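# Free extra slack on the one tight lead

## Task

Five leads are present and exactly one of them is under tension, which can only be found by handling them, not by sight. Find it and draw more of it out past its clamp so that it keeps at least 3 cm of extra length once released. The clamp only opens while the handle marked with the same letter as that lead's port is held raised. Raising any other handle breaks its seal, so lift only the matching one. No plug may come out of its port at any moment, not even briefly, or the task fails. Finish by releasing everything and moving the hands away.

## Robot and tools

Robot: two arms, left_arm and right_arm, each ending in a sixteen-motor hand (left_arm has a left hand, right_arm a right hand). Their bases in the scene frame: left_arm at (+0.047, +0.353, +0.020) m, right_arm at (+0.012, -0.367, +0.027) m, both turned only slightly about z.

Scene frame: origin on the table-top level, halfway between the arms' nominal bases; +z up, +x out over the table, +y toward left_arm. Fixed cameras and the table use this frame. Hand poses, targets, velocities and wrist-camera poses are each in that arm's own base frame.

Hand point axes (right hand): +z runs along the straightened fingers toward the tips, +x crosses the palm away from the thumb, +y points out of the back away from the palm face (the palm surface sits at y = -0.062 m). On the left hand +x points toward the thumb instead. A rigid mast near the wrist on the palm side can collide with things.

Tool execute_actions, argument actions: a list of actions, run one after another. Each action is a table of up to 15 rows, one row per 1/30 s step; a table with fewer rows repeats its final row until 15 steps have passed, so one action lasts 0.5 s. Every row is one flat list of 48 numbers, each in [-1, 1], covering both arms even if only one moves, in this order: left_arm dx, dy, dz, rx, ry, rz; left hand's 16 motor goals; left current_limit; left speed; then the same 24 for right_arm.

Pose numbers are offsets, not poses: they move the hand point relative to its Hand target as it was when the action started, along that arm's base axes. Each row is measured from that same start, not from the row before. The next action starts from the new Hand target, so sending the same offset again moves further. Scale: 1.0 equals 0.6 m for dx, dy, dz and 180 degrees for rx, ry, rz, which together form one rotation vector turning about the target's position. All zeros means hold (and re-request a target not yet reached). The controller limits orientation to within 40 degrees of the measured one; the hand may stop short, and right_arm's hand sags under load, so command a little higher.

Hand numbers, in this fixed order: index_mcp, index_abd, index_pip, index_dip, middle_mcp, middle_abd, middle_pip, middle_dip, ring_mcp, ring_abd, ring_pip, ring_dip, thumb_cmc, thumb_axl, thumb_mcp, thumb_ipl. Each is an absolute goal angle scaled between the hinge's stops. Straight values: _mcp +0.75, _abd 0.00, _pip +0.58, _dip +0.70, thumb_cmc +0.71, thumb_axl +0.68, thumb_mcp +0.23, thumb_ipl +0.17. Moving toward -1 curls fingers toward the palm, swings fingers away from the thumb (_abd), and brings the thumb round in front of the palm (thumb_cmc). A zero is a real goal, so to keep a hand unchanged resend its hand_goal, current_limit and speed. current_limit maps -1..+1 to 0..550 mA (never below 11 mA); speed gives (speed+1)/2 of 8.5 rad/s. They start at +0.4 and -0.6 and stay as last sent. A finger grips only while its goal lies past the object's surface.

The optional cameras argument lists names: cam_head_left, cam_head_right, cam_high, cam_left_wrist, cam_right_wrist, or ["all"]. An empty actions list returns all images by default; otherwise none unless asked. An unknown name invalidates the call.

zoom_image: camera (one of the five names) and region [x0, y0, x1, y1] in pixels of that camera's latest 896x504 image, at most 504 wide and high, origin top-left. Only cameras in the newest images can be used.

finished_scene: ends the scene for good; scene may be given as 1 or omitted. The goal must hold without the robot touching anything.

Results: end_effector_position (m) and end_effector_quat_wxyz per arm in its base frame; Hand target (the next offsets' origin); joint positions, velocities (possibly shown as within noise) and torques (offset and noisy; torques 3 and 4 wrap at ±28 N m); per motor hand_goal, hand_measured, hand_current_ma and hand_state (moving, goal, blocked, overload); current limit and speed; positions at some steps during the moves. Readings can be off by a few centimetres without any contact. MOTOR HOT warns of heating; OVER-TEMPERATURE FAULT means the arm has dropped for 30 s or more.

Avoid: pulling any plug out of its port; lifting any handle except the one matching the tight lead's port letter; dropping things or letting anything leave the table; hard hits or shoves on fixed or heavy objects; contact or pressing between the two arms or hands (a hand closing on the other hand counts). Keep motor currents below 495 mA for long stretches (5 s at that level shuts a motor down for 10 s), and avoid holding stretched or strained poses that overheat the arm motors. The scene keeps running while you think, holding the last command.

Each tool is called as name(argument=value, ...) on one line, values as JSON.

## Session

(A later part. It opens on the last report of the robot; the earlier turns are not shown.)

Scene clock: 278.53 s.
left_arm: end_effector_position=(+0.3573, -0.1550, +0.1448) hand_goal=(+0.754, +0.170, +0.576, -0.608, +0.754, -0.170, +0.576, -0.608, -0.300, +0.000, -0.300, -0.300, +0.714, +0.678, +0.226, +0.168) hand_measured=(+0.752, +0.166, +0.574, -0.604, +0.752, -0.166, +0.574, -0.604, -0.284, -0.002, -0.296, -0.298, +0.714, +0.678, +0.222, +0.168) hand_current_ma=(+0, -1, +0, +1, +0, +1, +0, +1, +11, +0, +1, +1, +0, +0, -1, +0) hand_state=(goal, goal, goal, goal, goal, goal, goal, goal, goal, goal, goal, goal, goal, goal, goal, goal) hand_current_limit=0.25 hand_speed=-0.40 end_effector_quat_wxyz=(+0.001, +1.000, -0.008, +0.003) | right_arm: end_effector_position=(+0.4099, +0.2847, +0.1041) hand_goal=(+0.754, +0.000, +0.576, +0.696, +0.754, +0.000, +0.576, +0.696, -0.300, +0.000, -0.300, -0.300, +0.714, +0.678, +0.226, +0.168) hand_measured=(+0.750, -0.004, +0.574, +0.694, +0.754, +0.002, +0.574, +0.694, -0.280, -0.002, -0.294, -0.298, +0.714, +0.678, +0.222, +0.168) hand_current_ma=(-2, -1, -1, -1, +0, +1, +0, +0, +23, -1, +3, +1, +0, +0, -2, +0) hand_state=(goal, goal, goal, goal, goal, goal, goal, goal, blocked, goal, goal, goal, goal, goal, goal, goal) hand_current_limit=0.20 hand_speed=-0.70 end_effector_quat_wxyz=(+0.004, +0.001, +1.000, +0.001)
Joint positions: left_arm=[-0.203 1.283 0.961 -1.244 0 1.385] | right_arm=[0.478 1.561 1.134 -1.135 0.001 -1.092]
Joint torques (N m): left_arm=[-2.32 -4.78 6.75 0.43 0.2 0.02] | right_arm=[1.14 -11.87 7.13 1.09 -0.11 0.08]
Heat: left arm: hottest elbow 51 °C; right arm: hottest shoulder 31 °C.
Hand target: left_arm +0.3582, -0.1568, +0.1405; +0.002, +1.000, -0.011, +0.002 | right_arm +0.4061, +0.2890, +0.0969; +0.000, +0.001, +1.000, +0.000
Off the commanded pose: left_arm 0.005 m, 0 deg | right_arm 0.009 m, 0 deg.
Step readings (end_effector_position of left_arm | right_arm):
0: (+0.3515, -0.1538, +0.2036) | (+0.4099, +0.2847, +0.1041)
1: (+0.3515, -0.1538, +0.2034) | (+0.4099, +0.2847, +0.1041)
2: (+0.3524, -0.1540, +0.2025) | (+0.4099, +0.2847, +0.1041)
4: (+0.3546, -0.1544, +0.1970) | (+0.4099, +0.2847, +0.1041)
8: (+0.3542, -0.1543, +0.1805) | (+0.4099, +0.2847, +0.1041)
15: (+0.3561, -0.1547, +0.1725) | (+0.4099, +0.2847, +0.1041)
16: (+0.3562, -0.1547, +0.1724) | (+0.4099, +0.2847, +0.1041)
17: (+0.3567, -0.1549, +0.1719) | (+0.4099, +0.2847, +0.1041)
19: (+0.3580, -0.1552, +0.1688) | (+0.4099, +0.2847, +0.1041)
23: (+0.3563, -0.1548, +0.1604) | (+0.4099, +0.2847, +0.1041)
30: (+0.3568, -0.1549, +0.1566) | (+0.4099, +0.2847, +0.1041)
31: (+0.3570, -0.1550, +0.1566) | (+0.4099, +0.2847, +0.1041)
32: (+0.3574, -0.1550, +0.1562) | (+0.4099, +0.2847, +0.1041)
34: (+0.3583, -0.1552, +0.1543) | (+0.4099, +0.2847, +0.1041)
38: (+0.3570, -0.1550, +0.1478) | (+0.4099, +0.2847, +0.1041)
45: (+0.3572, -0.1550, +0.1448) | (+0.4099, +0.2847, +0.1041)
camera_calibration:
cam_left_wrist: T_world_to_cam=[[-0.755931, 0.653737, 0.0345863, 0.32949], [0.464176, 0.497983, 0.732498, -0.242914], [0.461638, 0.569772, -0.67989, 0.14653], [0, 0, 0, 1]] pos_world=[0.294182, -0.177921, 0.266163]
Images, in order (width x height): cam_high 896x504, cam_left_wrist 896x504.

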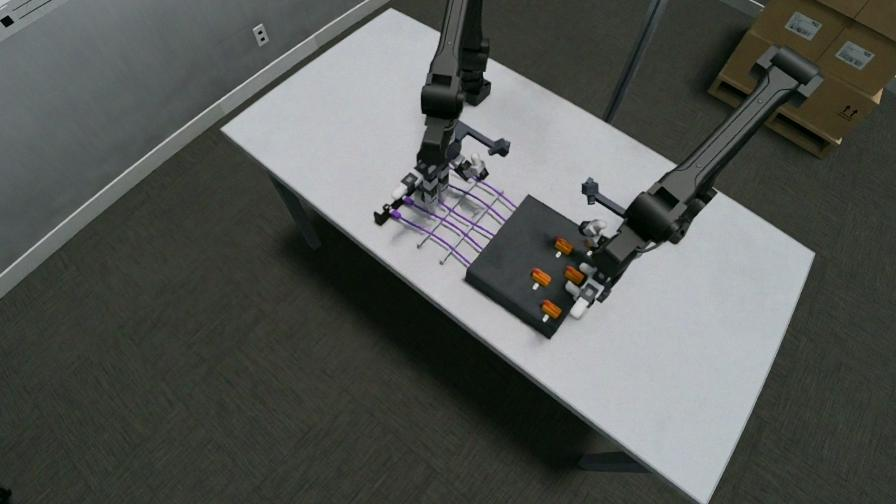

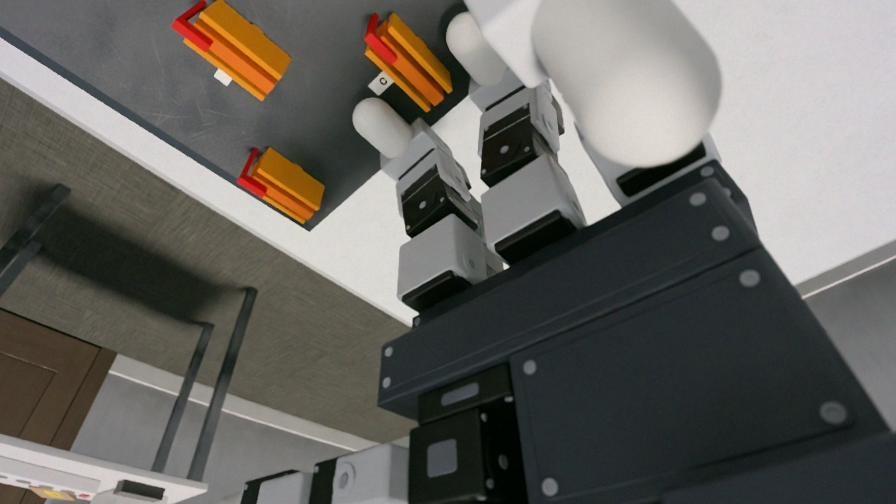

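execute_actions(actions=[[[0,0,-0.012,0,0,0,0.754,0.17,0.576,-0.609,0.754,-0.17,0.576,-0.609,-0.3,0,-0.3,-0.3,0.714,0.678,0.226,0.168,0.25,-0.8,0,0,0,0,0,0,0.754,0,0.576,0.696,0.754,0,0.576,0.696,-0.3,0,-0.3,-0.3,0.714,0.678,0.226,0.168,0.2,-0.7]],[[0,0,0,0,0,0,0.754,-0.3,0.576,-0.609,0.754,0.3,0.576,-0.609,-0.3,0,-0.3,-0.3,0.714,0.678,0.226,0.168,0.25,-0.8,0,0,0,0,0,0,0.754,0,0.576,0.696,0.754,0,0.576,0.696,-0.3,0,-0.3,-0.3,0.714,0.678,0.226,0.168,0.2,-0.7]],[[0,0,0,0,0,0,0.754,-0.3,0.576,-0.609,0.754,0.3,0.576,-0.609,-0.3,0,-0.3,-0.3,0.714,0.678,0.226,0.168,0.25,-0.8,0,0,0,0,0,0,0.754,0,0.576,0.696,0.754,0,0.576,0.696,-0.3,0,-0.3,-0.3,0.714,0.678,0.226,0.168,0.2,-0.7]],[[0,0,0,0,0,0,0.754,-0.3,0.576,-0.609,0.754,0.3,0.576,-0.609,-0.3,0,-0.3,-0.3,0.714,0.678,0.226,0.168,0.25,-0.8,0,0,0,0,0,0,0.754,0,0.576,0.696,0.754,0,0.576,0.696,-0.3,0,-0.3,-0.3,0.714,0.678,0.226,0.168,0.2,-0.7]]], cameras=["cam_left_wrist"])

zoom_image(camera="cam_left_wrist", region=[340, 0, 540, 160])

Scene clock: 281.70 s.
left_arm: end_effector_position=(+0.3588, -0.1556, +0.1404) hand_goal=(+0.754, -0.300, +0.576, -0.608, +0.754, +0.300, +0.576, -0.608, -0.300, +0.000, -0.300, -0.300, +0.714, +0.678, +0.226, +0.168) hand_measured=(+0.752, -0.160, +0.566, -0.622, +0.760, +0.062, +0.584, -0.598, -0.284, -0.002, -0.296, -0.298, +0.714, +0.678, +0.222, +0.168) hand_current_ma=(+0, +299, -4, -8, +2, -344, +3, +5, +11, +0, +1, +1, +0, +0, -1, +0) hand_state=(goal, blocked, goal, goal, goal, blocked, goal, goal, goal, goal, goal, goal, goal, goal, goal, goal) hand_current_limit=0.25 hand_speed=-0.80 end_effector_quat_wxyz=(+0.001, +1.000, -0.010, +0.006) | right_arm: end_effector_position=(+0.4099, +0.2847, +0.1041) hand_goal=(+0.754, +0.000, +0.576, +0.696, +0.754, +0.000, +0.576, +0.696, -0.300, +0.000, -0.300, -0.300, +0.714, +0.678, +0.226, +0.168) hand_measured=(+0.750, -0.004, +0.574, +0.694, +0.754, +0.002, +0.574, +0.694, -0.280, -0.002, -0.294, -0.298, +0.714, +0.678, +0.222, +0.168) hand_current_ma=(-2, -1, -1, -1, +0, +1, +0, +0, +23, -1, +3, +1, +0, +0, -2, +0) hand_state=(goal, goal, goal, goal, goal, goal, goal, goal, blocked, goal, goal, goal, goal, goal, goal, goal) hand_current_limit=0.20 hand_speed=-0.70 end_effector_quat_wxyz=(+0.004, +0.001, +1.000, +0.001)
Joint positions: left_arm=[-0.203 1.288 0.953 -1.223 0 1.388] | right_arm=[0.478 1.561 1.134 -1.135 0.001 -1.092]
Joint torques (N m): left_arm=[-1.26 -4.95 6.43 0.55 0.15 -0.06] | right_arm=[1.03 -11.87 7.13 1.1 -0.11 0.08]
Heat: left arm: hottest elbow 51 °C; right arm: hottest shoulder 31 °C.
Hand target: left_arm +0.3581, -0.1568, +0.1332; +0.002, +1.000, -0.011, +0.002 | right_arm +0.4061, +0.2890, +0.0969; +0.000, +0.001, +1.000, +0.000
Off the commanded pose: left_arm 0.007 m, 0 deg | right_arm 0.009 m, 0 deg.
Step readings (end_effector_position of left_arm | right_arm):
0: (+0.3573, -0.1550, +0.1448) | (+0.4099, +0.2847, +0.1041)
1: (+0.3574, -0.1551, +0.1449) | (+0.4099, +0.2847, +0.1041)
2: (+0.3576, -0.1551, +0.1448) | (+0.4099, +0.2847, +0.1041)
4: (+0.3584, -0.1553, +0.1437) | (+0.4099, +0.2847, +0.1041)
8: (+0.3583, -0.1552, +0.1413) | (+0.4099, +0.2847, +0.1041)
15: (+0.3584, -0.1553, +0.1413) | (+0.4099, +0.2847, +0.1041)
16: (+0.3584, -0.1553, +0.1413) | (+0.4099, +0.2847, +0.1041)
17: (+0.3588, -0.1553, +0.1414) | (+0.4099, +0.2847, +0.1041)
19: (+0.3591, -0.1554, +0.1412) | (+0.4099, +0.2847, +0.1041)
23: (+0.3592, -0.1554, +0.1403) | (+0.4099, +0.2847, +0.1041)
30: (+0.3591, -0.1555, +0.1404) | (+0.4099, +0.2847, +0.1041)
31: (+0.3590, -0.1555, +0.1404) | (+0.4099, +0.2847, +0.1041)
32: (+0.3589, -0.1555, +0.1404) | (+0.4099, +0.2847, +0.1041)
34: (+0.3589, -0.1556, +0.1404) | (+0.4099, +0.2847, +0.1041)
38: (+0.3588, -0.1556, +0.1404) | (+0.4099, +0.2847, +0.1041)
45: (+0.3588, -0.1556, +0.1404) | (+0.4099, +0.2847, +0.1041)
46: (+0.3588, -0.1556, +0.1404) | (+0.4099, +0.2847, +0.1041)
47: (+0.3588, -0.1556, +0.1404) | (+0.4099, +0.2847, +0.1041)
49: (+0.3588, -0.1556, +0.1404) | (+0.4099, +0.2847, +0.1041)
53: (+0.3588, -0.1556, +0.1404) | (+0.4099, +0.2847, +0.1041)
60: (+0.3588, -0.1556, +0.1404) | (+0.4099, +0.2847, +0.1041)
camera_calibration:
cam_left_wrist: T_world_to_cam=[[-0.753666, 0.656643, 0.0284165, 0.331641], [0.461171, 0.497517, 0.73471, -0.239329], [0.468304, 0.566831, -0.677786, 0.139939], [0, 0, 0, 1]] pos_world=[0.294784, -0.178021, 0.261262]
Images, in order (width x height): cam_left_wrist 896x504.

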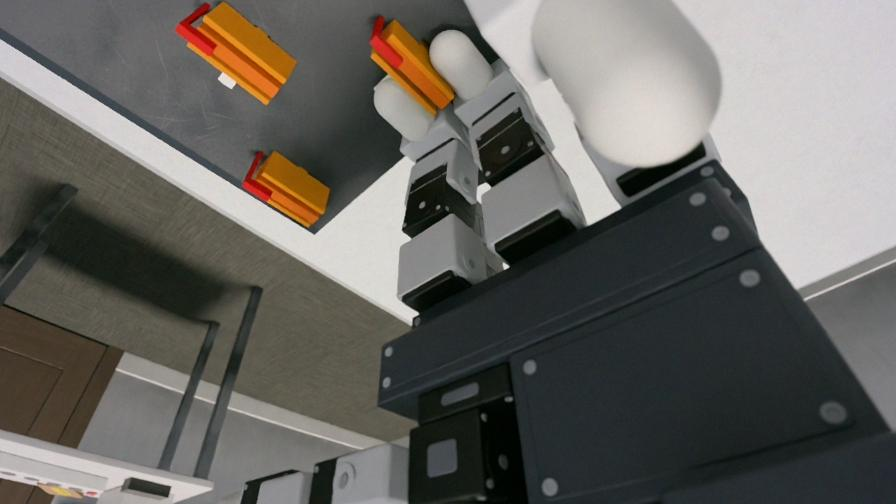

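Scaled by 2.520 from the camera's 896x504 image, which has a finer 1280x720 frame.

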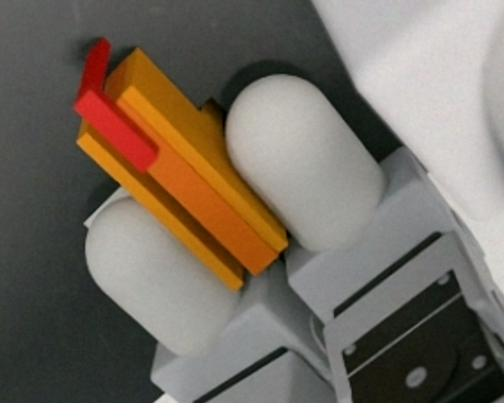

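execute_actions(actions=[[[0.003,0.003,0.0167,0,0,0,0.754,-0.36,0.576,-0.609,0.754,0.3,0.576,-0.609,-0.3,0,-0.3,-0.3,0.714,0.678,0.226,0.168,0.6,-0.8,0,0,0,0,0,0,0.754,0,0.576,0.696,0.754,0,0.576,0.696,-0.3,0,-0.3,-0.3,0.714,0.678,0.226,0.168,0.2,-0.7]]])

execute_actions(actions=[[[0.006,0.0,0.0167,0,0,0,0.754,-0.36,0.576,-0.609,0.754,0.3,0.576,-0.609,-0.3,0,-0.3,-0.3,0.714,0.678,0.226,0.168,0.6,-0.8,0,0,0,0,0,0,0.754,0,0.576,0.696,0.754,0,0.576,0.696,-0.3,0,-0.3,-0.3,0.714,0.678,0.226,0.168,0.2,-0.7]]], cameras=["cam_left_wrist","cam_high"])

Scene clock: 284.73 s.
left_arm: end_effector_position=(+0.3584, -0.1555, +0.1405) hand_goal=(+0.754, -0.360, +0.576, -0.608, +0.754, +0.300, +0.576, -0.608, -0.300, +0.000, -0.300, -0.300, +0.714, +0.678, +0.226, +0.168) hand_measured=(+0.752, -0.162, +0.566, -0.622, +0.760, +0.070, +0.584, -0.594, -0.284, -0.002, -0.296, -0.298, +0.714, +0.678, +0.222, +0.168) hand_current_ma=(+0, +440, -4, -8, +2, -440, +3, +7, +11, +0, +1, +1, +0, +0, -1, +0) hand_state=(goal, blocked, goal, goal, goal, blocked, goal, goal, goal, goal, goal, goal, goal, goal, goal, goal) hand_current_limit=0.60 hand_speed=-0.80 end_effector_quat_wxyz=(+0.001, +1.000, -0.011, +0.005) | right_arm: end_effector_position=(+0.4099, +0.2847, +0.1041) hand_goal=(+0.754, +0.000, +0.576, +0.696, +0.754, +0.000, +0.576, +0.696, -0.300, +0.000, -0.300, -0.300, +0.714, +0.678, +0.226, +0.168) hand_measured=(+0.750, -0.004, +0.574, +0.694, +0.754, +0.002, +0.574, +0.694, -0.280, -0.002, -0.294, -0.298, +0.714, +0.678, +0.222, +0.168) hand_current_ma=(-2, -1, -1, -1, +0, +1, +0, +0, +23, -1, +3, +1, +0, +0, -2, +0) hand_state=(goal, goal, goal, goal, goal, goal, goal, goal, blocked, goal, goal, goal, goal, goal, goal, goal) hand_current_limit=0.20 hand_speed=-0.70 end_effector_quat_wxyz=(+0.004, +0.001, +1.000, +0.001)
Joint positions: left_arm=[-0.203 1.288 0.953 -1.225 0 1.39] | right_arm=[0.478 1.561 1.134 -1.135 0.001 -1.092]
Joint torques (N m): left_arm=[-0.79 -4.89 8.12 -0.57 0.18 0.04] | right_arm=[1.08 -11.87 7.12 1.09 -0.11 0.07]
Heat: left arm: hottest elbow 50 °C; right arm: hottest shoulder 31 °C.
Hand target: left_arm +0.3600, -0.1550, +0.1433; +0.002, +1.000, -0.011, +0.002 | right_arm +0.4061, +0.2890, +0.0969; +0.000, +0.001, +1.000, +0.000
Off the commanded pose: left_arm 0.003 m, 0 deg | right_arm 0.009 m, 0 deg.
Step readings (end_effector_position of left_arm | right_arm):
0: (+0.3588, -0.1556, +0.1404) | (+0.4099, +0.2847, +0.1041)
1: (+0.3588, -0.1556, +0.1404) | (+0.4099, +0.2847, +0.1041)
2: (+0.3588, -0.1556, +0.1404) | (+0.4099, +0.2847, +0.1041)
4: (+0.3587, -0.1556, +0.1405) | (+0.4099, +0.2847, +0.1041)
8: (+0.3585, -0.1555, +0.1405) | (+0.4099, +0.2847, +0.1041)
15: (+0.3584, -0.1555, +0.1405) | (+0.4099, +0.2847, +0.1041)

Scene clock: 285.43 s.
left_arm: end_effector_position=(+0.3564, -0.1552, +0.1410) hand_goal=(+0.754, -0.360, +0.576, -0.608, +0.754, +0.300, +0.576, -0.608, -0.300, +0.000, -0.300, -0.300, +0.714, +0.678, +0.226, +0.168) hand_measured=(+0.750, -0.162, +0.566, -0.616, +0.760, +0.078, +0.586, -0.592, -0.284, -0.002, -0.296, -0.298, +0.714, +0.678, +0.222, +0.168) hand_current_ma=(-1, +440, -4, -4, +2, -440, +4, +9, +11, +0, +1, +1, +0, +0, -1, +0) hand_state=(goal, blocked, goal, goal, goal, blocked, goal, goal, goal, goal, goal, goal, goal, goal, goal, goal) hand_current_limit=0.60 hand_speed=-0.80 end_effector_quat_wxyz=(+0.001, +1.000, -0.011, +0.001) | right_arm: end_effector_position=(+0.4099, +0.2847, +0.1041) hand_goal=(+0.754, +0.000, +0.576, +0.696, +0.754, +0.000, +0.576, +0.696, -0.300, +0.000, -0.300, -0.300, +0.714, +0.678, +0.226, +0.168) hand_measured=(+0.750, -0.004, +0.574, +0.694, +0.754, +0.002, +0.574, +0.694, -0.280, -0.002, -0.294, -0.298, +0.714, +0.678, +0.222, +0.168) hand_current_ma=(-2, -1, -1, -1, +0, +1, +0, +0, +23, -1, +3, +1, +0, +0, -2, +0) hand_state=(goal, goal, goal, goal, goal, goal, goal, goal, blocked, goal, goal, goal, goal, goal, goal, goal) hand_current_limit=0.20 hand_speed=-0.70 end_effector_quat_wxyz=(+0.004, +0.001, +1.000, +0.001)
Joint positions: left_arm=[-0.203 1.288 0.955 -1.236 0.001 1.39] | right_arm=[0.478 1.561 1.134 -1.135 0.001 -1.092]
Joint torques (N m): left_arm=[-1.14 -5.01 10 -1.46 0.19 0.04] | right_arm=[1.03 -11.87 7.12 1.09 -0.11 0.08]
Heat: left arm: hottest elbow 50 °C; right arm: hottest shoulder 31 °C.
Hand target: left_arm +0.3637, -0.1550, +0.1534; +0.002, +1.000, -0.011, +0.002 | right_arm +0.4061, +0.2890, +0.0969; +0.000, +0.001, +1.000, +0.000
Off the commanded pose: left_arm 0.014 m, 0 deg | right_arm 0.009 m, 0 deg.
Step readings (end_effector_position of left_arm | right_arm):
0: (+0.3584, -0.1555, +0.1405) | (+0.4099, +0.2847, +0.1041)
1: (+0.3583, -0.1555, +0.1404) | (+0.4099, +0.2847, +0.1041)
2: (+0.3579, -0.1555, +0.1404) | (+0.4099, +0.2847, +0.1041)
4: (+0.3569, -0.1553, +0.1405) | (+0.4099, +0.2847, +0.1041)
8: (+0.3568, -0.1553, +0.1407) | (+0.4099, +0.2847, +0.1041)
15: (+0.3563, -0.1552, +0.1408) | (+0.4099, +0.2847, +0.1041)
camera_calibration:
cam_left_wrist: T_world_to_cam=[[-0.752544, 0.6575, 0.0370312, 0.328123], [0.469267, 0.495951, 0.730631, -0.241413], [0.462024, 0.567209, -0.681768, 0.144229], [0, 0, 0, 1]] pos_world=[0.293577, -0.17782, 0.262564]
Images, in order (width x height): cam_high 896x504, cam_left_wrist 896x504.

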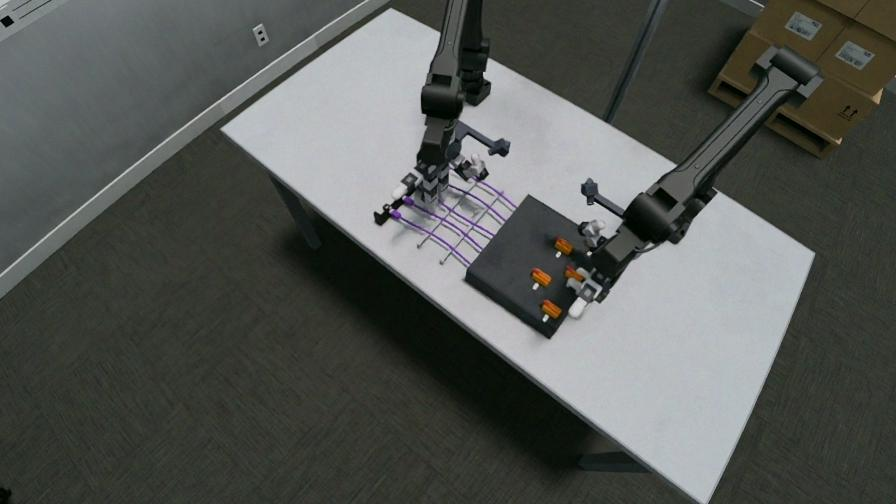

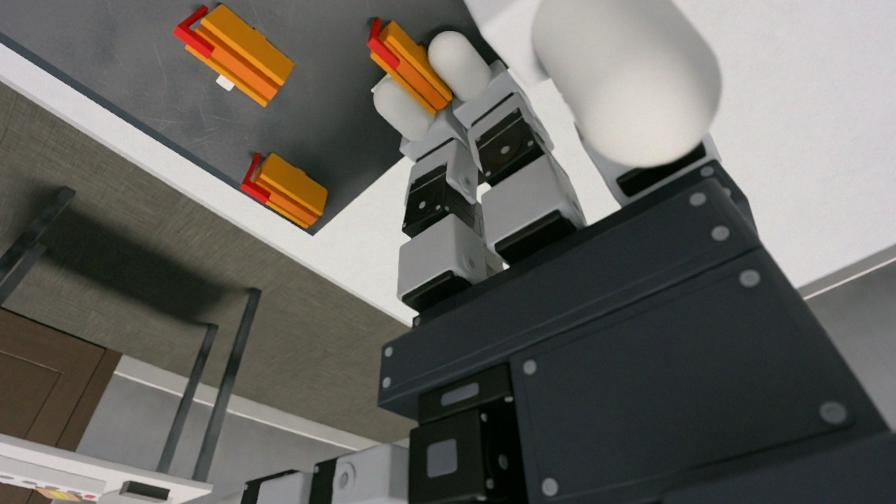

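execute_actions(actions=[[[0.008,-0.002,0.0167,0,0,0,0.754,-0.36,0.576,-0.609,0.754,0.3,0.576,-0.609,-0.3,0,-0.3,-0.3,0.714,0.678,0.226,0.168,0.6,-0.8,0,0,0,0,0,0,0.754,0,0.576,0.696,0.754,0,0.576,0.696,-0.3,0,-0.3,-0.3,0.714,0.678,0.226,0.168,0.2,-0.7]],[[0.008,-0.002,0.0167,0,0,0,0.754,-0.36,0.576,-0.609,0.754,0.3,0.576,-0.609,-0.3,0,-0.3,-0.3,0.714,0.678,0.226,0.168,0.6,-0.8,0,0,0,0,0,0,0.754,0,0.576,0.696,0.754,0,0.576,0.696,-0.3,0,-0.3,-0.3,0.714,0.678,0.226,0.168,0.2,-0.7]]], cameras=["cam_left_wrist","cam_high"])

Scene clock: 287.20 s.
left_arm: end_effector_position=(+0.3575, -0.1556, +0.1451) hand_goal=(+0.754, -0.360, +0.576, -0.608, +0.754, +0.300, +0.576, -0.608, -0.300, +0.000, -0.300, -0.300, +0.714, +0.678, +0.226, +0.168) hand_measured=(+0.750, -0.162, +0.576, -0.598, +0.764, +0.082, +0.586, -0.592, -0.284, -0.002, -0.296, -0.298, +0.714, +0.678, +0.222, +0.168) hand_current_ma=(-1, +440, +0, +5, +6, -440, +4, +9, +11, +0, +1, +1, +0, +0, -1, +0) hand_state=(goal, blocked, goal, goal, goal, blocked, goal, goal, goal, goal, goal, goal, goal, goal, goal, goal) hand_current_limit=0.60 hand_speed=-0.80 end_effector_quat_wxyz=(-0.002, +1.000, -0.010, -0.015) | right_arm: end_effector_position=(+0.4099, +0.2847, +0.1041) hand_goal=(+0.754, +0.000, +0.576, +0.696, +0.754, +0.000, +0.576, +0.696, -0.300, +0.000, -0.300, -0.300, +0.714, +0.678, +0.226, +0.168) hand_measured=(+0.750, -0.004, +0.574, +0.694, +0.754, +0.002, +0.574, +0.694, -0.280, -0.002, -0.294, -0.298, +0.714, +0.678, +0.222, +0.168) hand_current_ma=(-2, -1, -1, -1, +0, +1, +0, +0, +23, -1, +3, +1, +0, +0, -2, +0) hand_state=(goal, goal, goal, goal, goal, goal, goal, goal, blocked, goal, goal, goal, goal, goal, goal, goal) hand_current_limit=0.20 hand_speed=-0.70 end_effector_quat_wxyz=(+0.004, +0.001, +1.000, +0.001)
Joint positions: left_arm=[-0.203 1.307 0.986 -1.28 0.002 1.387] | right_arm=[0.478 1.561 1.134 -1.135 0.001 -1.092]
Joint torques (N m): left_arm=[-1.03 -6.12 12 -1.83 0.11 0.07] | right_arm=[0.97 -11.87 7.1 1.09 -0.11 0.07]
Heat: left arm: hottest elbow 50 °C; right arm: hottest shoulder 31 °C.
Hand target: left_arm +0.3731, -0.1574, +0.1733; +0.002, +1.000, -0.011, +0.002 | right_arm +0.4061, +0.2890, +0.0969; +0.000, +0.001, +1.000, +0.000
Off the commanded pose: left_arm 0.032 m, 2 deg | right_arm 0.009 m, 0 deg.
Step readings (end_effector_position of left_arm | right_arm):
0: (+0.3564, -0.1552, +0.1410) | (+0.4099, +0.2847, +0.1041)
1: (+0.3564, -0.1552, +0.1410) | (+0.4099, +0.2847, +0.1041)
2: (+0.3561, -0.1553, +0.1414) | (+0.4099, +0.2847, +0.1041)
4: (+0.3554, -0.1552, +0.1418) | (+0.4099, +0.2847, +0.1041)
8: (+0.3560, -0.1554, +0.1420) | (+0.4099, +0.2847, +0.1041)
15: (+0.3561, -0.1554, +0.1421) | (+0.4099, +0.2847, +0.1041)
16: (+0.3561, -0.1554, +0.1421) | (+0.4099, +0.2847, +0.1041)
17: (+0.3563, -0.1554, +0.1425) | (+0.4099, +0.2847, +0.1041)
19: (+0.3569, -0.1555, +0.1430) | (+0.4099, +0.2847, +0.1041)
23: (+0.3575, -0.1556, +0.1441) | (+0.4099, +0.2847, +0.1041)
30: (+0.3576, -0.1556, +0.1451) | (+0.4099, +0.2847, +0.1041)
camera_calibration:
cam_left_wrist: T_world_to_cam=[[-0.752749, 0.65519, 0.0639929, 0.324785], [0.490563, 0.493459, 0.718224, -0.250996], [0.438995, 0.572035, -0.692863, 0.157295], [0, 0, 0, 1]] pos_world=[0.298559, -0.178918, 0.268471]
Images, in order (width x height): cam_high 896x504, cam_left_wrist 896x504.

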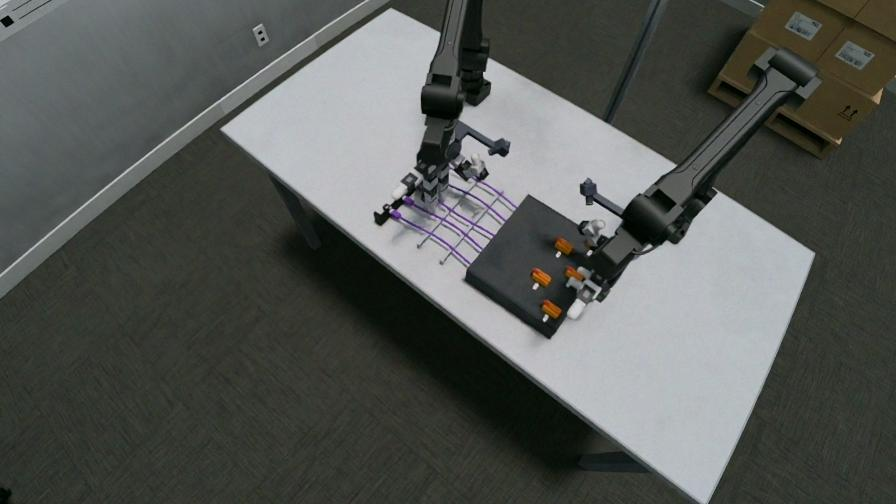

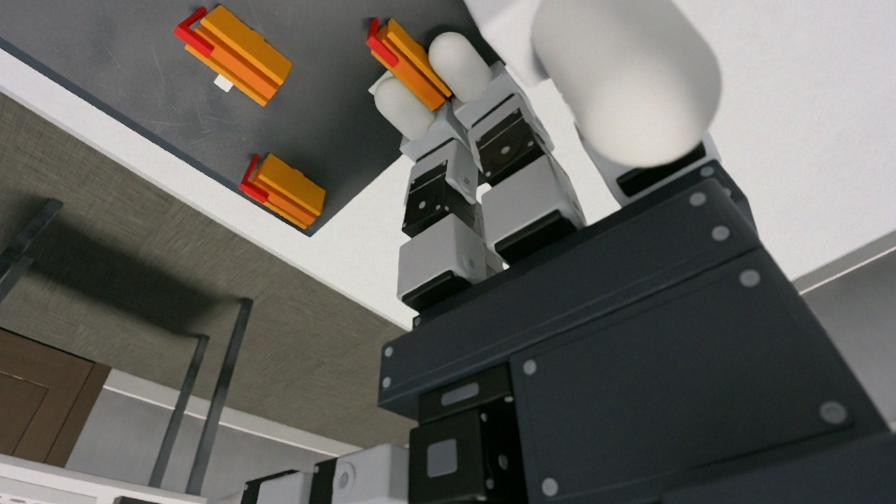

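zoom_image(camera="cam_left_wrist", region=[330, 0, 550, 140])

zoom_image(camera="cam_high", region=[540, 220, 640, 320])

Scaled by 2.291 from the camera's 896x504 image, which has a finer 1280x720 frame.

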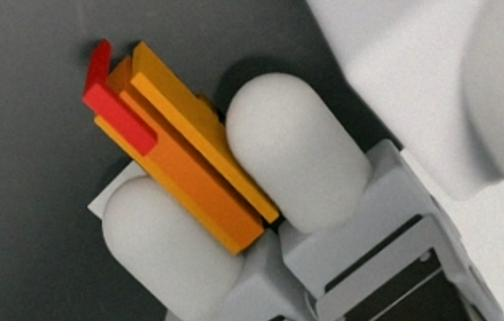

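Scaled by 5.040 from the camera's 896x504 image, which has a finer 1280x720 frame.

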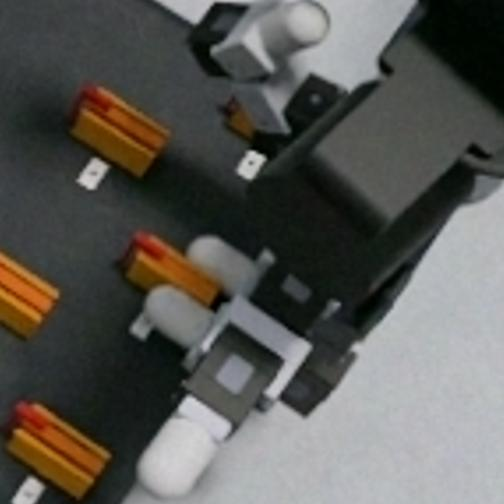

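execute_actions(actions=[[[0.012,-0.002,0.0167,0,-0.006,0,0.754,-0.36,0.576,-0.609,0.754,0.3,0.576,-0.609,-0.3,0,-0.3,-0.3,0.714,0.678,0.226,0.168,0.6,-0.8,0,0,0,0,0,0,0.754,0,0.576,0.696,0.754,0,0.576,0.696,-0.3,0,-0.3,-0.3,0.714,0.678,0.226,0.168,0.2,-0.7]]], cameras=["cam_left_wrist"])

zoom_image(camera="cam_left_wrist", region=[330, 0, 550, 140])

Scene clock: 289.13 s.
left_arm: end_effector_position=(+0.3603, -0.1557, +0.1566) hand_goal=(+0.754, -0.360, +0.576, -0.608, +0.754, +0.300, +0.576, -0.608, -0.300, +0.000, -0.300, -0.300, +0.714, +0.678, +0.226, +0.168) hand_measured=(+0.750, -0.162, +0.572, -0.610, +0.766, +0.082, +0.582, -0.606, -0.284, -0.002, -0.296, -0.298, +0.714, +0.678, +0.222, +0.168) hand_current_ma=(-1, +440, -1, +0, +6, -440, +2, +1, +11, +0, +1, +1, +0, +0, -1, +0) hand_state=(goal, blocked, goal, goal, goal, blocked, goal, goal, goal, goal, goal, goal, goal, goal, goal, goal) hand_current_limit=0.60 hand_speed=-0.80 end_effector_quat_wxyz=(-0.004, +1.000, -0.010, -0.017) | right_arm: end_effector_position=(+0.4099, +0.2847, +0.1041) hand_goal=(+0.754, +0.000, +0.576, +0.696, +0.754, +0.000, +0.576, +0.696, -0.300, +0.000, -0.300, -0.300, +0.714, +0.678, +0.226, +0.168) hand_measured=(+0.750, -0.004, +0.574, +0.694, +0.754, +0.002, +0.574, +0.694, -0.280, -0.002, -0.294, -0.298, +0.714, +0.678, +0.222, +0.168) hand_current_ma=(-2, -1, -1, -1, +0, +1, +0, +0, +23, -1, +3, +1, +0, +0, -2, +0) hand_state=(goal, goal, goal, goal, goal, goal, goal, goal, blocked, goal, goal, goal, goal, goal, goal, goal) hand_current_limit=0.20 hand_speed=-0.70 end_effector_quat_wxyz=(+0.004, +0.001, +1.000, +0.001)
Joint positions: left_arm=[-0.203 1.307 1.019 -1.317 0 1.387] | right_arm=[0.478 1.561 1.134 -1.135 0.001 -1.092]
Joint torques (N m): left_arm=[-1.03 -5.77 11.54 -0.51 0.09 0.03] | right_arm=[1.03 -11.81 7.12 1.09 -0.11 0.08]
Heat: left arm: hottest elbow 50 °C; right arm: hottest shoulder 31 °C.
Hand target: left_arm +0.3804, -0.1586, +0.1835; +0.002, +1.000, -0.011, +0.012 | right_arm +0.4061, +0.2890, +0.0969; +0.000, +0.001, +1.000, +0.000
Off the commanded pose: left_arm 0.034 m, 3 deg | right_arm 0.009 m, 0 deg.
Step readings (end_effector_position of left_arm | right_arm):
0: (+0.3577, -0.1556, +0.1453) | (+0.4099, +0.2847, +0.1041)
1: (+0.3577, -0.1556, +0.1453) | (+0.4099, +0.2847, +0.1041)
2: (+0.3577, -0.1556, +0.1454) | (+0.4099, +0.2847, +0.1041)
4: (+0.3581, -0.1555, +0.1469) | (+0.4099, +0.2847, +0.1041)
8: (+0.3583, -0.1552, +0.1503) | (+0.4099, +0.2847, +0.1041)
15: (+0.3585, -0.1553, +0.1523) | (+0.4099, +0.2847, +0.1041)
camera_calibration:
cam_left_wrist: T_world_to_cam=[[-0.752419, 0.654996, 0.0696159, 0.325282], [0.493666, 0.490788, 0.717929, -0.262032], [0.436074, 0.57455, -0.692627, 0.16545], [0, 0, 0, 1]] pos_world=[0.301956, -0.179515, 0.280071]
Images, in order (width x height): cam_left_wrist 896x504.

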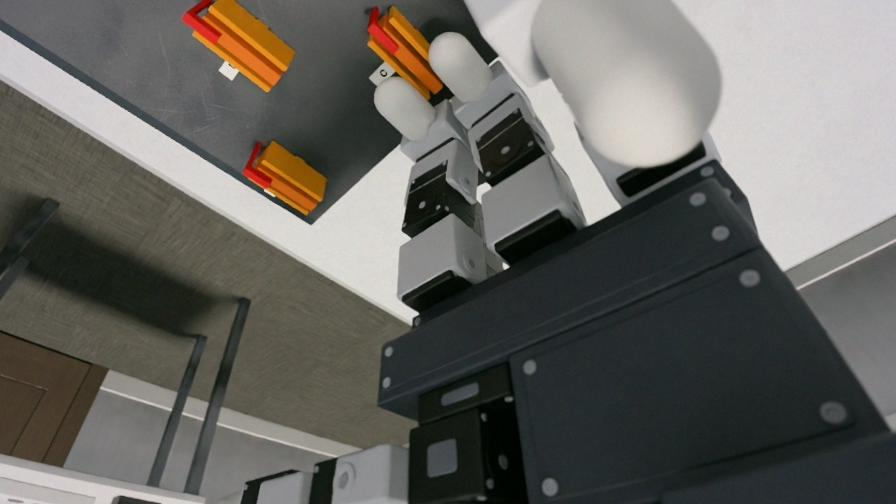

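Scaled by 2.291 from the camera's 896x504 image, which has a finer 1280x720 frame.

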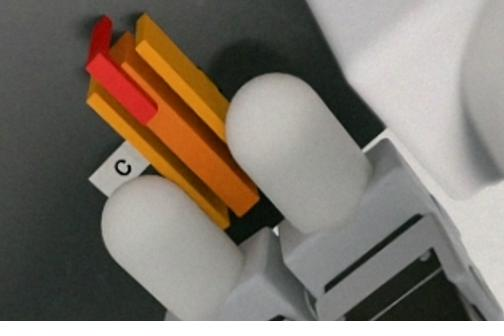

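zoom_image(camera="cam_left_wrist", region=[170, 0, 340, 110])

zoom_image(camera="cam_left_wrist", region=[350, 0, 450, 110])

Scaled by 2.965 from the camera's 896x504 image, which has a finer 1280x720 frame.

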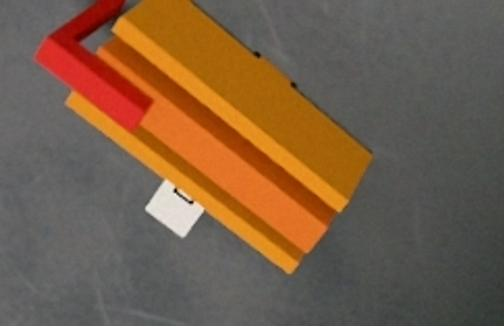

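Scaled by 4.582 from the camera's 896x504 image, which has a finer 1280x720 frame.

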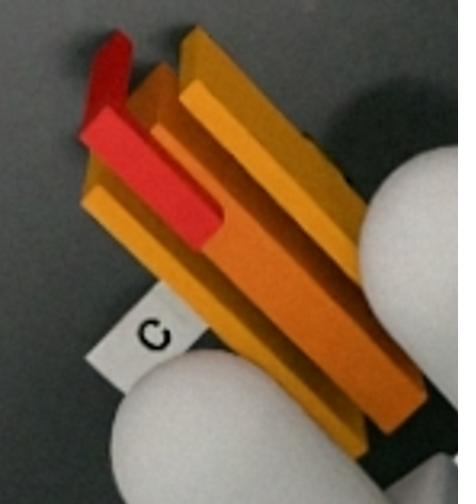

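execute_actions(actions=[[[0.0,0.0,0.0,0,0,0,0.754,0.17,0.576,-0.609,0.754,-0.17,0.576,-0.609,-0.3,0,-0.3,-0.3,0.714,0.678,0.226,0.168,0.3,-0.6,0,0,0,0,0,0,0.754,0,0.576,0.696,0.754,0,0.576,0.696,-0.3,0,-0.3,-0.3,0.714,0.678,0.226,0.168,0.2,-0.7]]], cameras=["cam_left_wrist"])

zoom_image(camera="cam_left_wrist", region=[330, 0, 530, 125])

Scene clock: 297.30 s.
left_arm: end_effector_position=(+0.3603, -0.1557, +0.1566) hand_goal=(+0.754, +0.170, +0.576, -0.608, +0.754, -0.170, +0.576, -0.608, -0.300, +0.000, -0.300, -0.300, +0.714, +0.678, +0.226, +0.168) hand_measured=(+0.750, +0.166, +0.574, -0.610, +0.756, -0.164, +0.578, -0.606, -0.284, -0.002, -0.296, -0.298, +0.714, +0.678, +0.222, +0.168) hand_current_ma=(-1, -1, -1, +0, +0, +1, +1, +0, +11, +0, +1, +1, +0, +0, -1, +0) hand_state=(goal, goal, goal, goal, goal, goal, goal, goal, goal, goal, goal, goal, goal, goal, goal, goal) hand_current_limit=0.30 hand_speed=-0.60 end_effector_quat_wxyz=(-0.004, +1.000, -0.010, -0.017) | right_arm: end_effector_position=(+0.4099, +0.2847, +0.1041) hand_goal=(+0.754, +0.000, +0.576, +0.696, +0.754, +0.000, +0.576, +0.696, -0.300, +0.000, -0.300, -0.300, +0.714, +0.678, +0.226, +0.168) hand_measured=(+0.750, -0.004, +0.574, +0.694, +0.754, +0.002, +0.574, +0.694, -0.280, -0.002, -0.294, -0.298, +0.714, +0.678, +0.222, +0.168) hand_current_ma=(-2, -1, -1, -1, +0, +1, +0, +0, +23, -1, +3, +1, +0, +0, -2, +0) hand_state=(goal, goal, goal, goal, goal, goal, goal, goal, blocked, goal, goal, goal, goal, goal, goal, goal) hand_current_limit=0.20 hand_speed=-0.70 end_effector_quat_wxyz=(+0.004, +0.001, +1.000, +0.001)
Joint positions: left_arm=[-0.203 1.307 1.019 -1.317 0 1.387] | right_arm=[0.478 1.561 1.134 -1.135 0.001 -1.092]
Joint torques (N m): left_arm=[-0.79 -5.95 11.9 -0.65 0.05 0.06] | right_arm=[1.03 -11.87 7.12 1.09 -0.11 0.07]
Heat: left arm: hottest elbow 51 °C; right arm: hottest shoulder 31 °C.
Hand target: left_arm +0.3804, -0.1586, +0.1835; +0.002, +1.000, -0.011, +0.012 | right_arm +0.4061, +0.2890, +0.0969; +0.000, +0.001, +1.000, +0.000
Off the commanded pose: left_arm 0.034 m, 3 deg | right_arm 0.009 m, 0 deg.
Step readings (end_effector_position of left_arm | right_arm):
0: (+0.3603, -0.1557, +0.1566) | (+0.4099, +0.2847, +0.1041)
1: (+0.3603, -0.1557, +0.1566) | (+0.4099, +0.2847, +0.1041)
2: (+0.3603, -0.1557, +0.1566) | (+0.4099, +0.2847, +0.1041)
4: (+0.3603, -0.1557, +0.1566) | (+0.4099, +0.2847, +0.1041)
8: (+0.3603, -0.1557, +0.1566) | (+0.4099, +0.2847, +0.1041)
15: (+0.3603, -0.1557, +0.1566) | (+0.4099, +0.2847, +0.1041)
camera_calibration:
cam_left_wrist: T_world_to_cam=[[-0.752419, 0.654996, 0.0696159, 0.325282], [0.493666, 0.490788, 0.717929, -0.262032], [0.436074, 0.57455, -0.692627, 0.16545], [0, 0, 0, 1]] pos_world=[0.301956, -0.179515, 0.280071]
Images, in order (width x height): cam_left_wrist 896x504.

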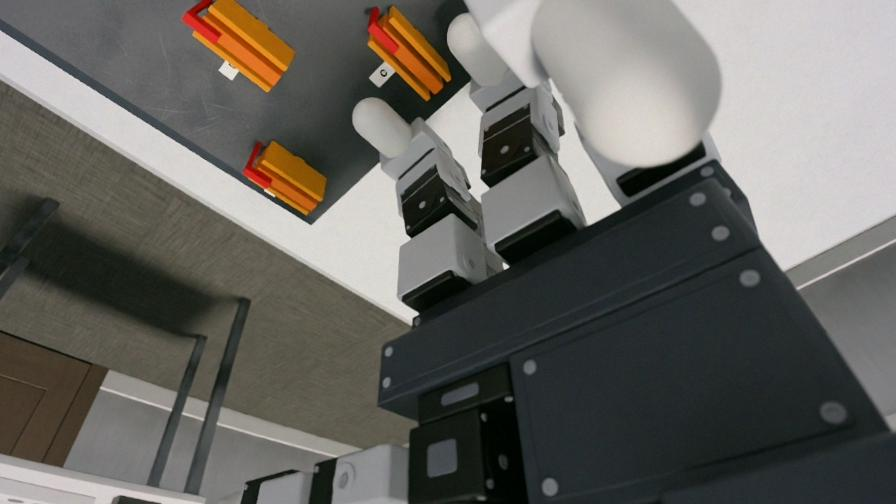

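Scaled by 2.520 from the camera's 896x504 image, which has a finer 1280x720 frame.

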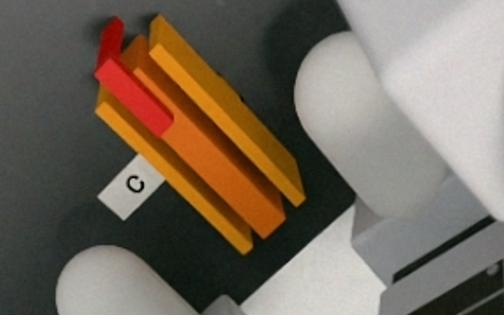

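execute_actions(actions=[[[-0.005,0.0,0.03,0,0,0,0.754,0.17,0.576,-0.609,0.754,-0.17,0.576,-0.609,-0.3,0,-0.3,-0.3,0.714,0.678,0.226,0.168,0.3,-0.6,0,0,0,0,0,0,0.754,0,0.576,0.696,0.754,0,0.576,0.696,-0.3,0,-0.3,-0.3,0.714,0.678,0.226,0.168,0.2,-0.7]],[[0.0,0.0,0.0,0,0,0,0.754,-0.36,0.576,-0.609,0.754,0.36,0.576,-0.609,-0.3,0,-0.3,-0.3,0.714,0.678,0.226,0.168,0.3,-0.6,0,0,0,0,0,0,0.754,0,0.576,0.696,0.754,0,0.576,0.696,-0.3,0,-0.3,-0.3,0.714,0.678,0.226,0.168,0.2,-0.7]]], cameras=["cam_left_wrist"])

zoom_image(camera="cam_left_wrist", region=[330, 0, 550, 170])

Scene clock: 302.07 s.
left_arm: end_effector_position=(+0.3604, -0.1557, +0.1711) hand_goal=(+0.754, -0.360, +0.576, -0.608, +0.754, +0.360, +0.576, -0.608, -0.300, +0.000, -0.300, -0.300, +0.714, +0.678, +0.226, +0.168) hand_measured=(+0.750, -0.116, +0.574, -0.610, +0.756, +0.120, +0.578, -0.606, -0.284, -0.002, -0.296, -0.298, +0.714, +0.678, +0.222, +0.168) hand_current_ma=(-1, +358, -1, +0, +0, -357, +0, +0, +11, +0, +1, +1, +0, +0, -1, +0) hand_state=(goal, blocked, goal, goal, goal, blocked, goal, goal, goal, goal, goal, goal, goal, goal, goal, goal) hand_current_limit=0.30 hand_speed=-0.60 end_effector_quat_wxyz=(-0.004, +1.000, -0.010, -0.020) | right_arm: end_effector_position=(+0.4099, +0.2847, +0.1041) hand_goal=(+0.754, +0.000, +0.576, +0.696, +0.754, +0.000, +0.576, +0.696, -0.300, +0.000, -0.300, -0.300, +0.714, +0.678, +0.226, +0.168) hand_measured=(+0.750, -0.004, +0.574, +0.694, +0.754, +0.002, +0.574, +0.694, -0.280, -0.002, -0.294, -0.298, +0.714, +0.678, +0.222, +0.168) hand_current_ma=(-2, -1, -1, -1, +0, +1, +0, +0, +23, -1, +3, +1, +0, +0, -2, +0) hand_state=(goal, goal, goal, goal, goal, goal, goal, goal, blocked, goal, goal, goal, goal, goal, goal, goal) hand_current_limit=0.20 hand_speed=-0.70 end_effector_quat_wxyz=(+0.004, +0.001, +1.000, +0.001)
Joint positions: left_arm=[-0.203 1.301 1.054 -1.365 0 1.387] | right_arm=[0.478 1.561 1.134 -1.135 0.001 -1.092]
Joint torques (N m): left_arm=[-0.91 -6.89 11.73 -0.69 0.07 0.09] | right_arm=[1.03 -11.87 7.12 1.1 -0.11 0.08]
Heat: left arm: hottest elbow 51 °C; right arm: hottest shoulder 31 °C.
Hand target: left_arm +0.3774, -0.1586, +0.2013; +0.002, +1.000, -0.011, +0.012 | right_arm +0.4061, +0.2890, +0.0969; +0.000, +0.001, +1.000, +0.000
Off the commanded pose: left_arm 0.035 m, 4 deg | right_arm 0.009 m, 0 deg.
Step readings (end_effector_position of left_arm | right_arm):
0: (+0.3603, -0.1557, +0.1566) | (+0.4099, +0.2847, +0.1041)
1: (+0.3604, -0.1557, +0.1567) | (+0.4099, +0.2847, +0.1041)
2: (+0.3601, -0.1556, +0.1572) | (+0.4099, +0.2847, +0.1041)
4: (+0.3589, -0.1554, +0.1597) | (+0.4099, +0.2847, +0.1041)
8: (+0.3602, -0.1557, +0.1667) | (+0.4099, +0.2847, +0.1041)
15: (+0.3607, -0.1558, +0.1711) | (+0.4099, +0.2847, +0.1041)
16: (+0.3606, -0.1557, +0.1711) | (+0.4099, +0.2847, +0.1041)
17: (+0.3605, -0.1557, +0.1711) | (+0.4099, +0.2847, +0.1041)
19: (+0.3604, -0.1557, +0.1711) | (+0.4099, +0.2847, +0.1041)
23: (+0.3604, -0.1557, +0.1711) | (+0.4099, +0.2847, +0.1041)
30: (+0.3604, -0.1557, +0.1711) | (+0.4099, +0.2847, +0.1041)
camera_calibration:
cam_left_wrist: T_world_to_cam=[[-0.751919, 0.654916, 0.075513, 0.323069], [0.498473, 0.489835, 0.715253, -0.273863], [0.431442, 0.575454, -0.694774, 0.177737], [0, 0, 0, 1]] pos_world=[0.302752, -0.179714, 0.294972]
Images, in order (width x height): cam_left_wrist 896x504.

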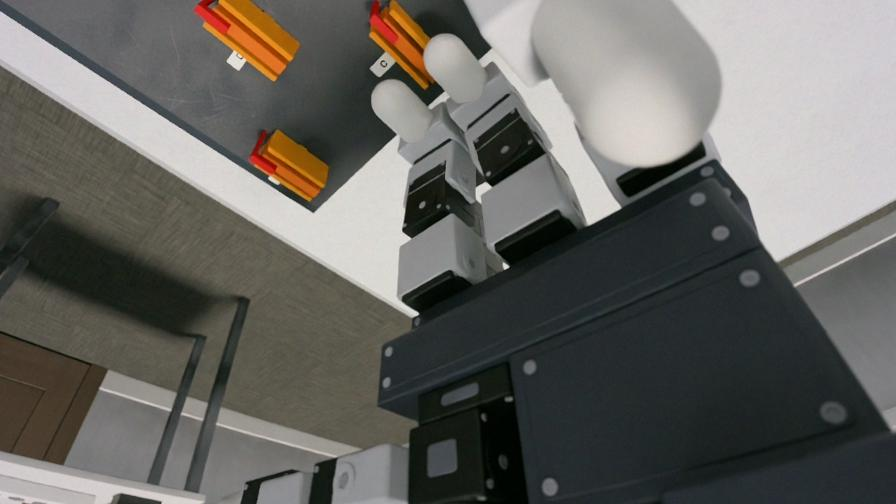

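Scaled by 2.291 from the camera's 896x504 image, which has a finer 1280x720 frame.

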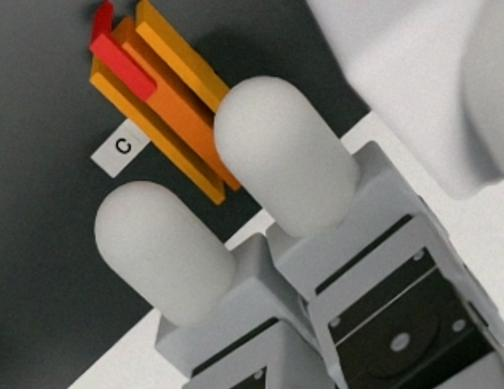

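zoom_image(camera="cam_left_wrist", region=[360, 0, 460, 100])

zoom_image(camera="cam_left_wrist", region=[190, 0, 340, 200])

Scaled by 5.040 from the camera's 896x504 image, which has a finer 1280x720 frame.

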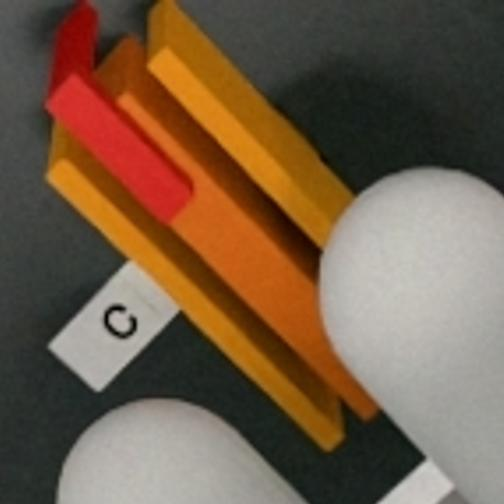

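Scaled by 2.520 from the camera's 896x504 image, which has a finer 1280x720 frame.

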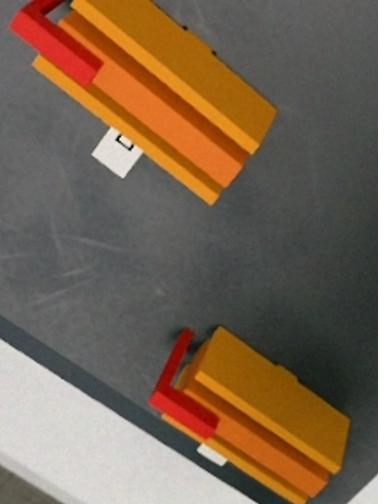

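execute_actions(actions=[[[-0.13,-0.1,0.0,0,0,0,0.754,0.0,0.576,-0.609,0.754,0.0,0.576,-0.609,-0.3,0,-0.3,-0.3,0.714,0.678,0.226,0.168,0.3,-0.6,0,0,0,0,0,0,0.754,0,0.576,0.696,0.754,0,0.576,0.696,-0.3,0,-0.3,-0.3,0.714,0.678,0.226,0.168,0.2,-0.7]],[[0.0,0.0,0.0,0.089,-0.067,0,0.754,0,0.576,-0.609,0.754,0,0.576,-0.609,-0.3,0,-0.3,-0.3,0.714,0.678,0.226,0.168,0.3,-0.6,0,0,0,0,0,0,0.754,0,0.576,0.696,0.754,0,0.576,0.696,-0.3,0,-0.3,-0.3,0.714,0.678,0.226,0.168,0.2,-0.7]]], cameras=["cam_left_wrist"])

Scene clock: 315.67 s.
left_arm: end_effector_position=(+0.3017, -0.2174, +0.2004) hand_goal=(+0.754, +0.000, +0.576, -0.608, +0.754, +0.000, +0.576, -0.608, -0.300, +0.000, -0.300, -0.300, +0.714, +0.678, +0.226, +0.168) hand_measured=(+0.752, -0.004, +0.574, -0.610, +0.752, +0.002, +0.578, -0.606, -0.288, -0.002, -0.296, -0.298, +0.712, +0.678, +0.222, +0.168) hand_current_ma=(+0, -1, +0, +0, +0, +0, +0, +0, +8, +0, +1, +1, +0, +0, -1, +0) hand_state=(goal, goal, goal, goal, goal, goal, goal, goal, goal, goal, goal, goal, goal, goal, goal, goal) hand_current_limit=0.30 hand_speed=-0.60 end_effector_quat_wxyz=(-0.136, +0.984, -0.012, +0.116) | right_arm: end_effector_position=(+0.4099, +0.2847, +0.1041) hand_goal=(+0.754, +0.000, +0.576, +0.696, +0.754, +0.000, +0.576, +0.696, -0.300, +0.000, -0.300, -0.300, +0.714, +0.678, +0.226, +0.168) hand_measured=(+0.750, -0.004, +0.574, +0.694, +0.754, +0.002, +0.574, +0.694, -0.280, -0.002, -0.294, -0.298, +0.714, +0.678, +0.222, +0.168) hand_current_ma=(-2, -1, -1, -1, +0, +1, +0, +0, +23, -1, +3, +1, +0, +0, -2, +0) hand_state=(goal, goal, goal, goal, goal, goal, goal, goal, blocked, goal, goal, goal, goal, goal, goal, goal) hand_current_limit=0.20 hand_speed=-0.70 end_effector_quat_wxyz=(+0.004, +0.001, +1.000, +0.001)
Joint positions: left_arm=[-0.644 1.12 0.999 -1.422 -0.357 0.956] | right_arm=[0.478 1.561 1.134 -1.135 0.001 -1.092]
Joint torques (N m): left_arm=[-2.02 -3.84 7.75 -0.65 -0.55 -0.17] | right_arm=[1.08 -11.93 7.13 1.09 -0.11 0.08]
Heat: left arm: hottest elbow 50 °C; right arm: hottest shoulder 31 °C.
Hand target: left_arm +0.2995, -0.2185, +0.2014; -0.139, +0.984, -0.012, +0.115 | right_arm +0.4061, +0.2890, +0.0969; +0.000, +0.001, +1.000, +0.000
Off the commanded pose: left_arm 0.003 m, 0 deg | right_arm 0.009 m, 0 deg.
Step readings (end_effector_position of left_arm | right_arm):
0: (+0.3604, -0.1557, +0.1711) | (+0.4099, +0.2847, +0.1041)
1: (+0.3603, -0.1558, +0.1714) | (+0.4099, +0.2847, +0.1041)
2: (+0.3601, -0.1576, +0.1727) | (+0.4099, +0.2847, +0.1041)
4: (+0.3505, -0.1704, +0.1779) | (+0.4099, +0.2847, +0.1041)
8: (+0.3127, -0.2067, +0.1947) | (+0.4099, +0.2847, +0.1041)
15: (+0.3016, -0.2186, +0.2045) | (+0.4099, +0.2847, +0.1041)
16: (+0.3026, -0.2173, +0.2037) | (+0.4099, +0.2847, +0.1041)
17: (+0.3051, -0.2127, +0.2006) | (+0.4099, +0.2847, +0.1041)
19: (+0.3097, -0.2045, +0.1957) | (+0.4099, +0.2847, +0.1041)
23: (+0.3027, -0.2177, +0.1991) | (+0.4099, +0.2847, +0.1041)
30: (+0.3000, -0.2192, +0.2000) | (+0.4099, +0.2847, +0.1041)
camera_calibration:
cam_left_wrist: T_world_to_cam=[[-0.759694, 0.649177, 0.037881, 0.325718], [0.274879, 0.26779, 0.923434, -0.257917], [0.589327, 0.71194, -0.381883, 0.178157], [0, 0, 0, 1]] pos_world=[0.213349, -0.269218, 0.293866]
Images, in order (width x height): cam_left_wrist 896x504.

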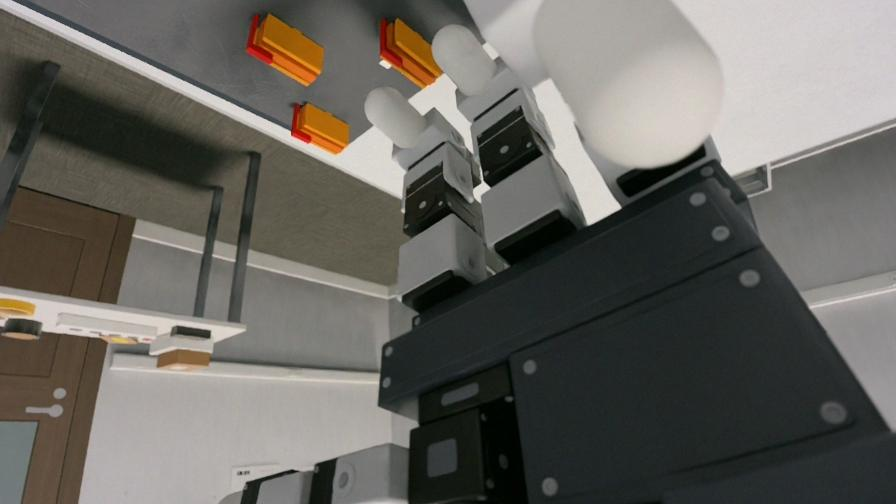

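zoom_image(camera="cam_left_wrist", region=[230, 0, 360, 170])

zoom_image(camera="cam_left_wrist", region=[370, 0, 460, 100])

Scaled by 2.965 from the camera's 896x504 image, which has a finer 1280x720 frame.

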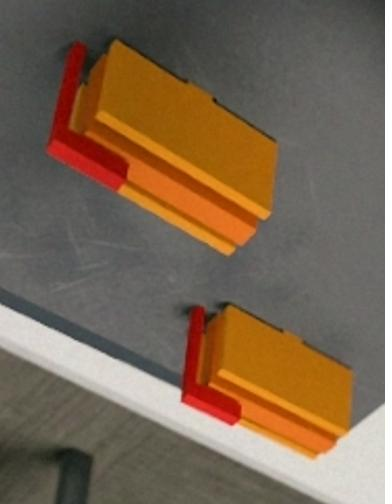

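Scaled by 5.040 from the camera's 896x504 image, which has a finer 1280x720 frame.

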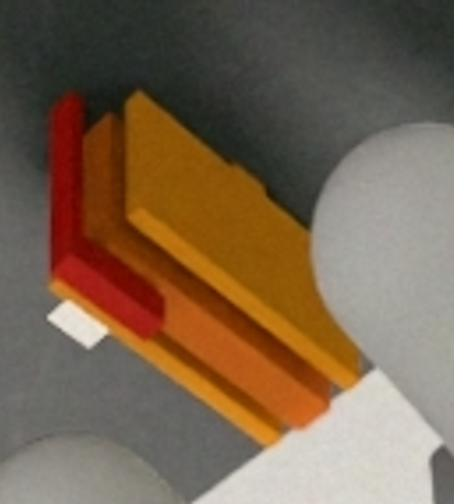

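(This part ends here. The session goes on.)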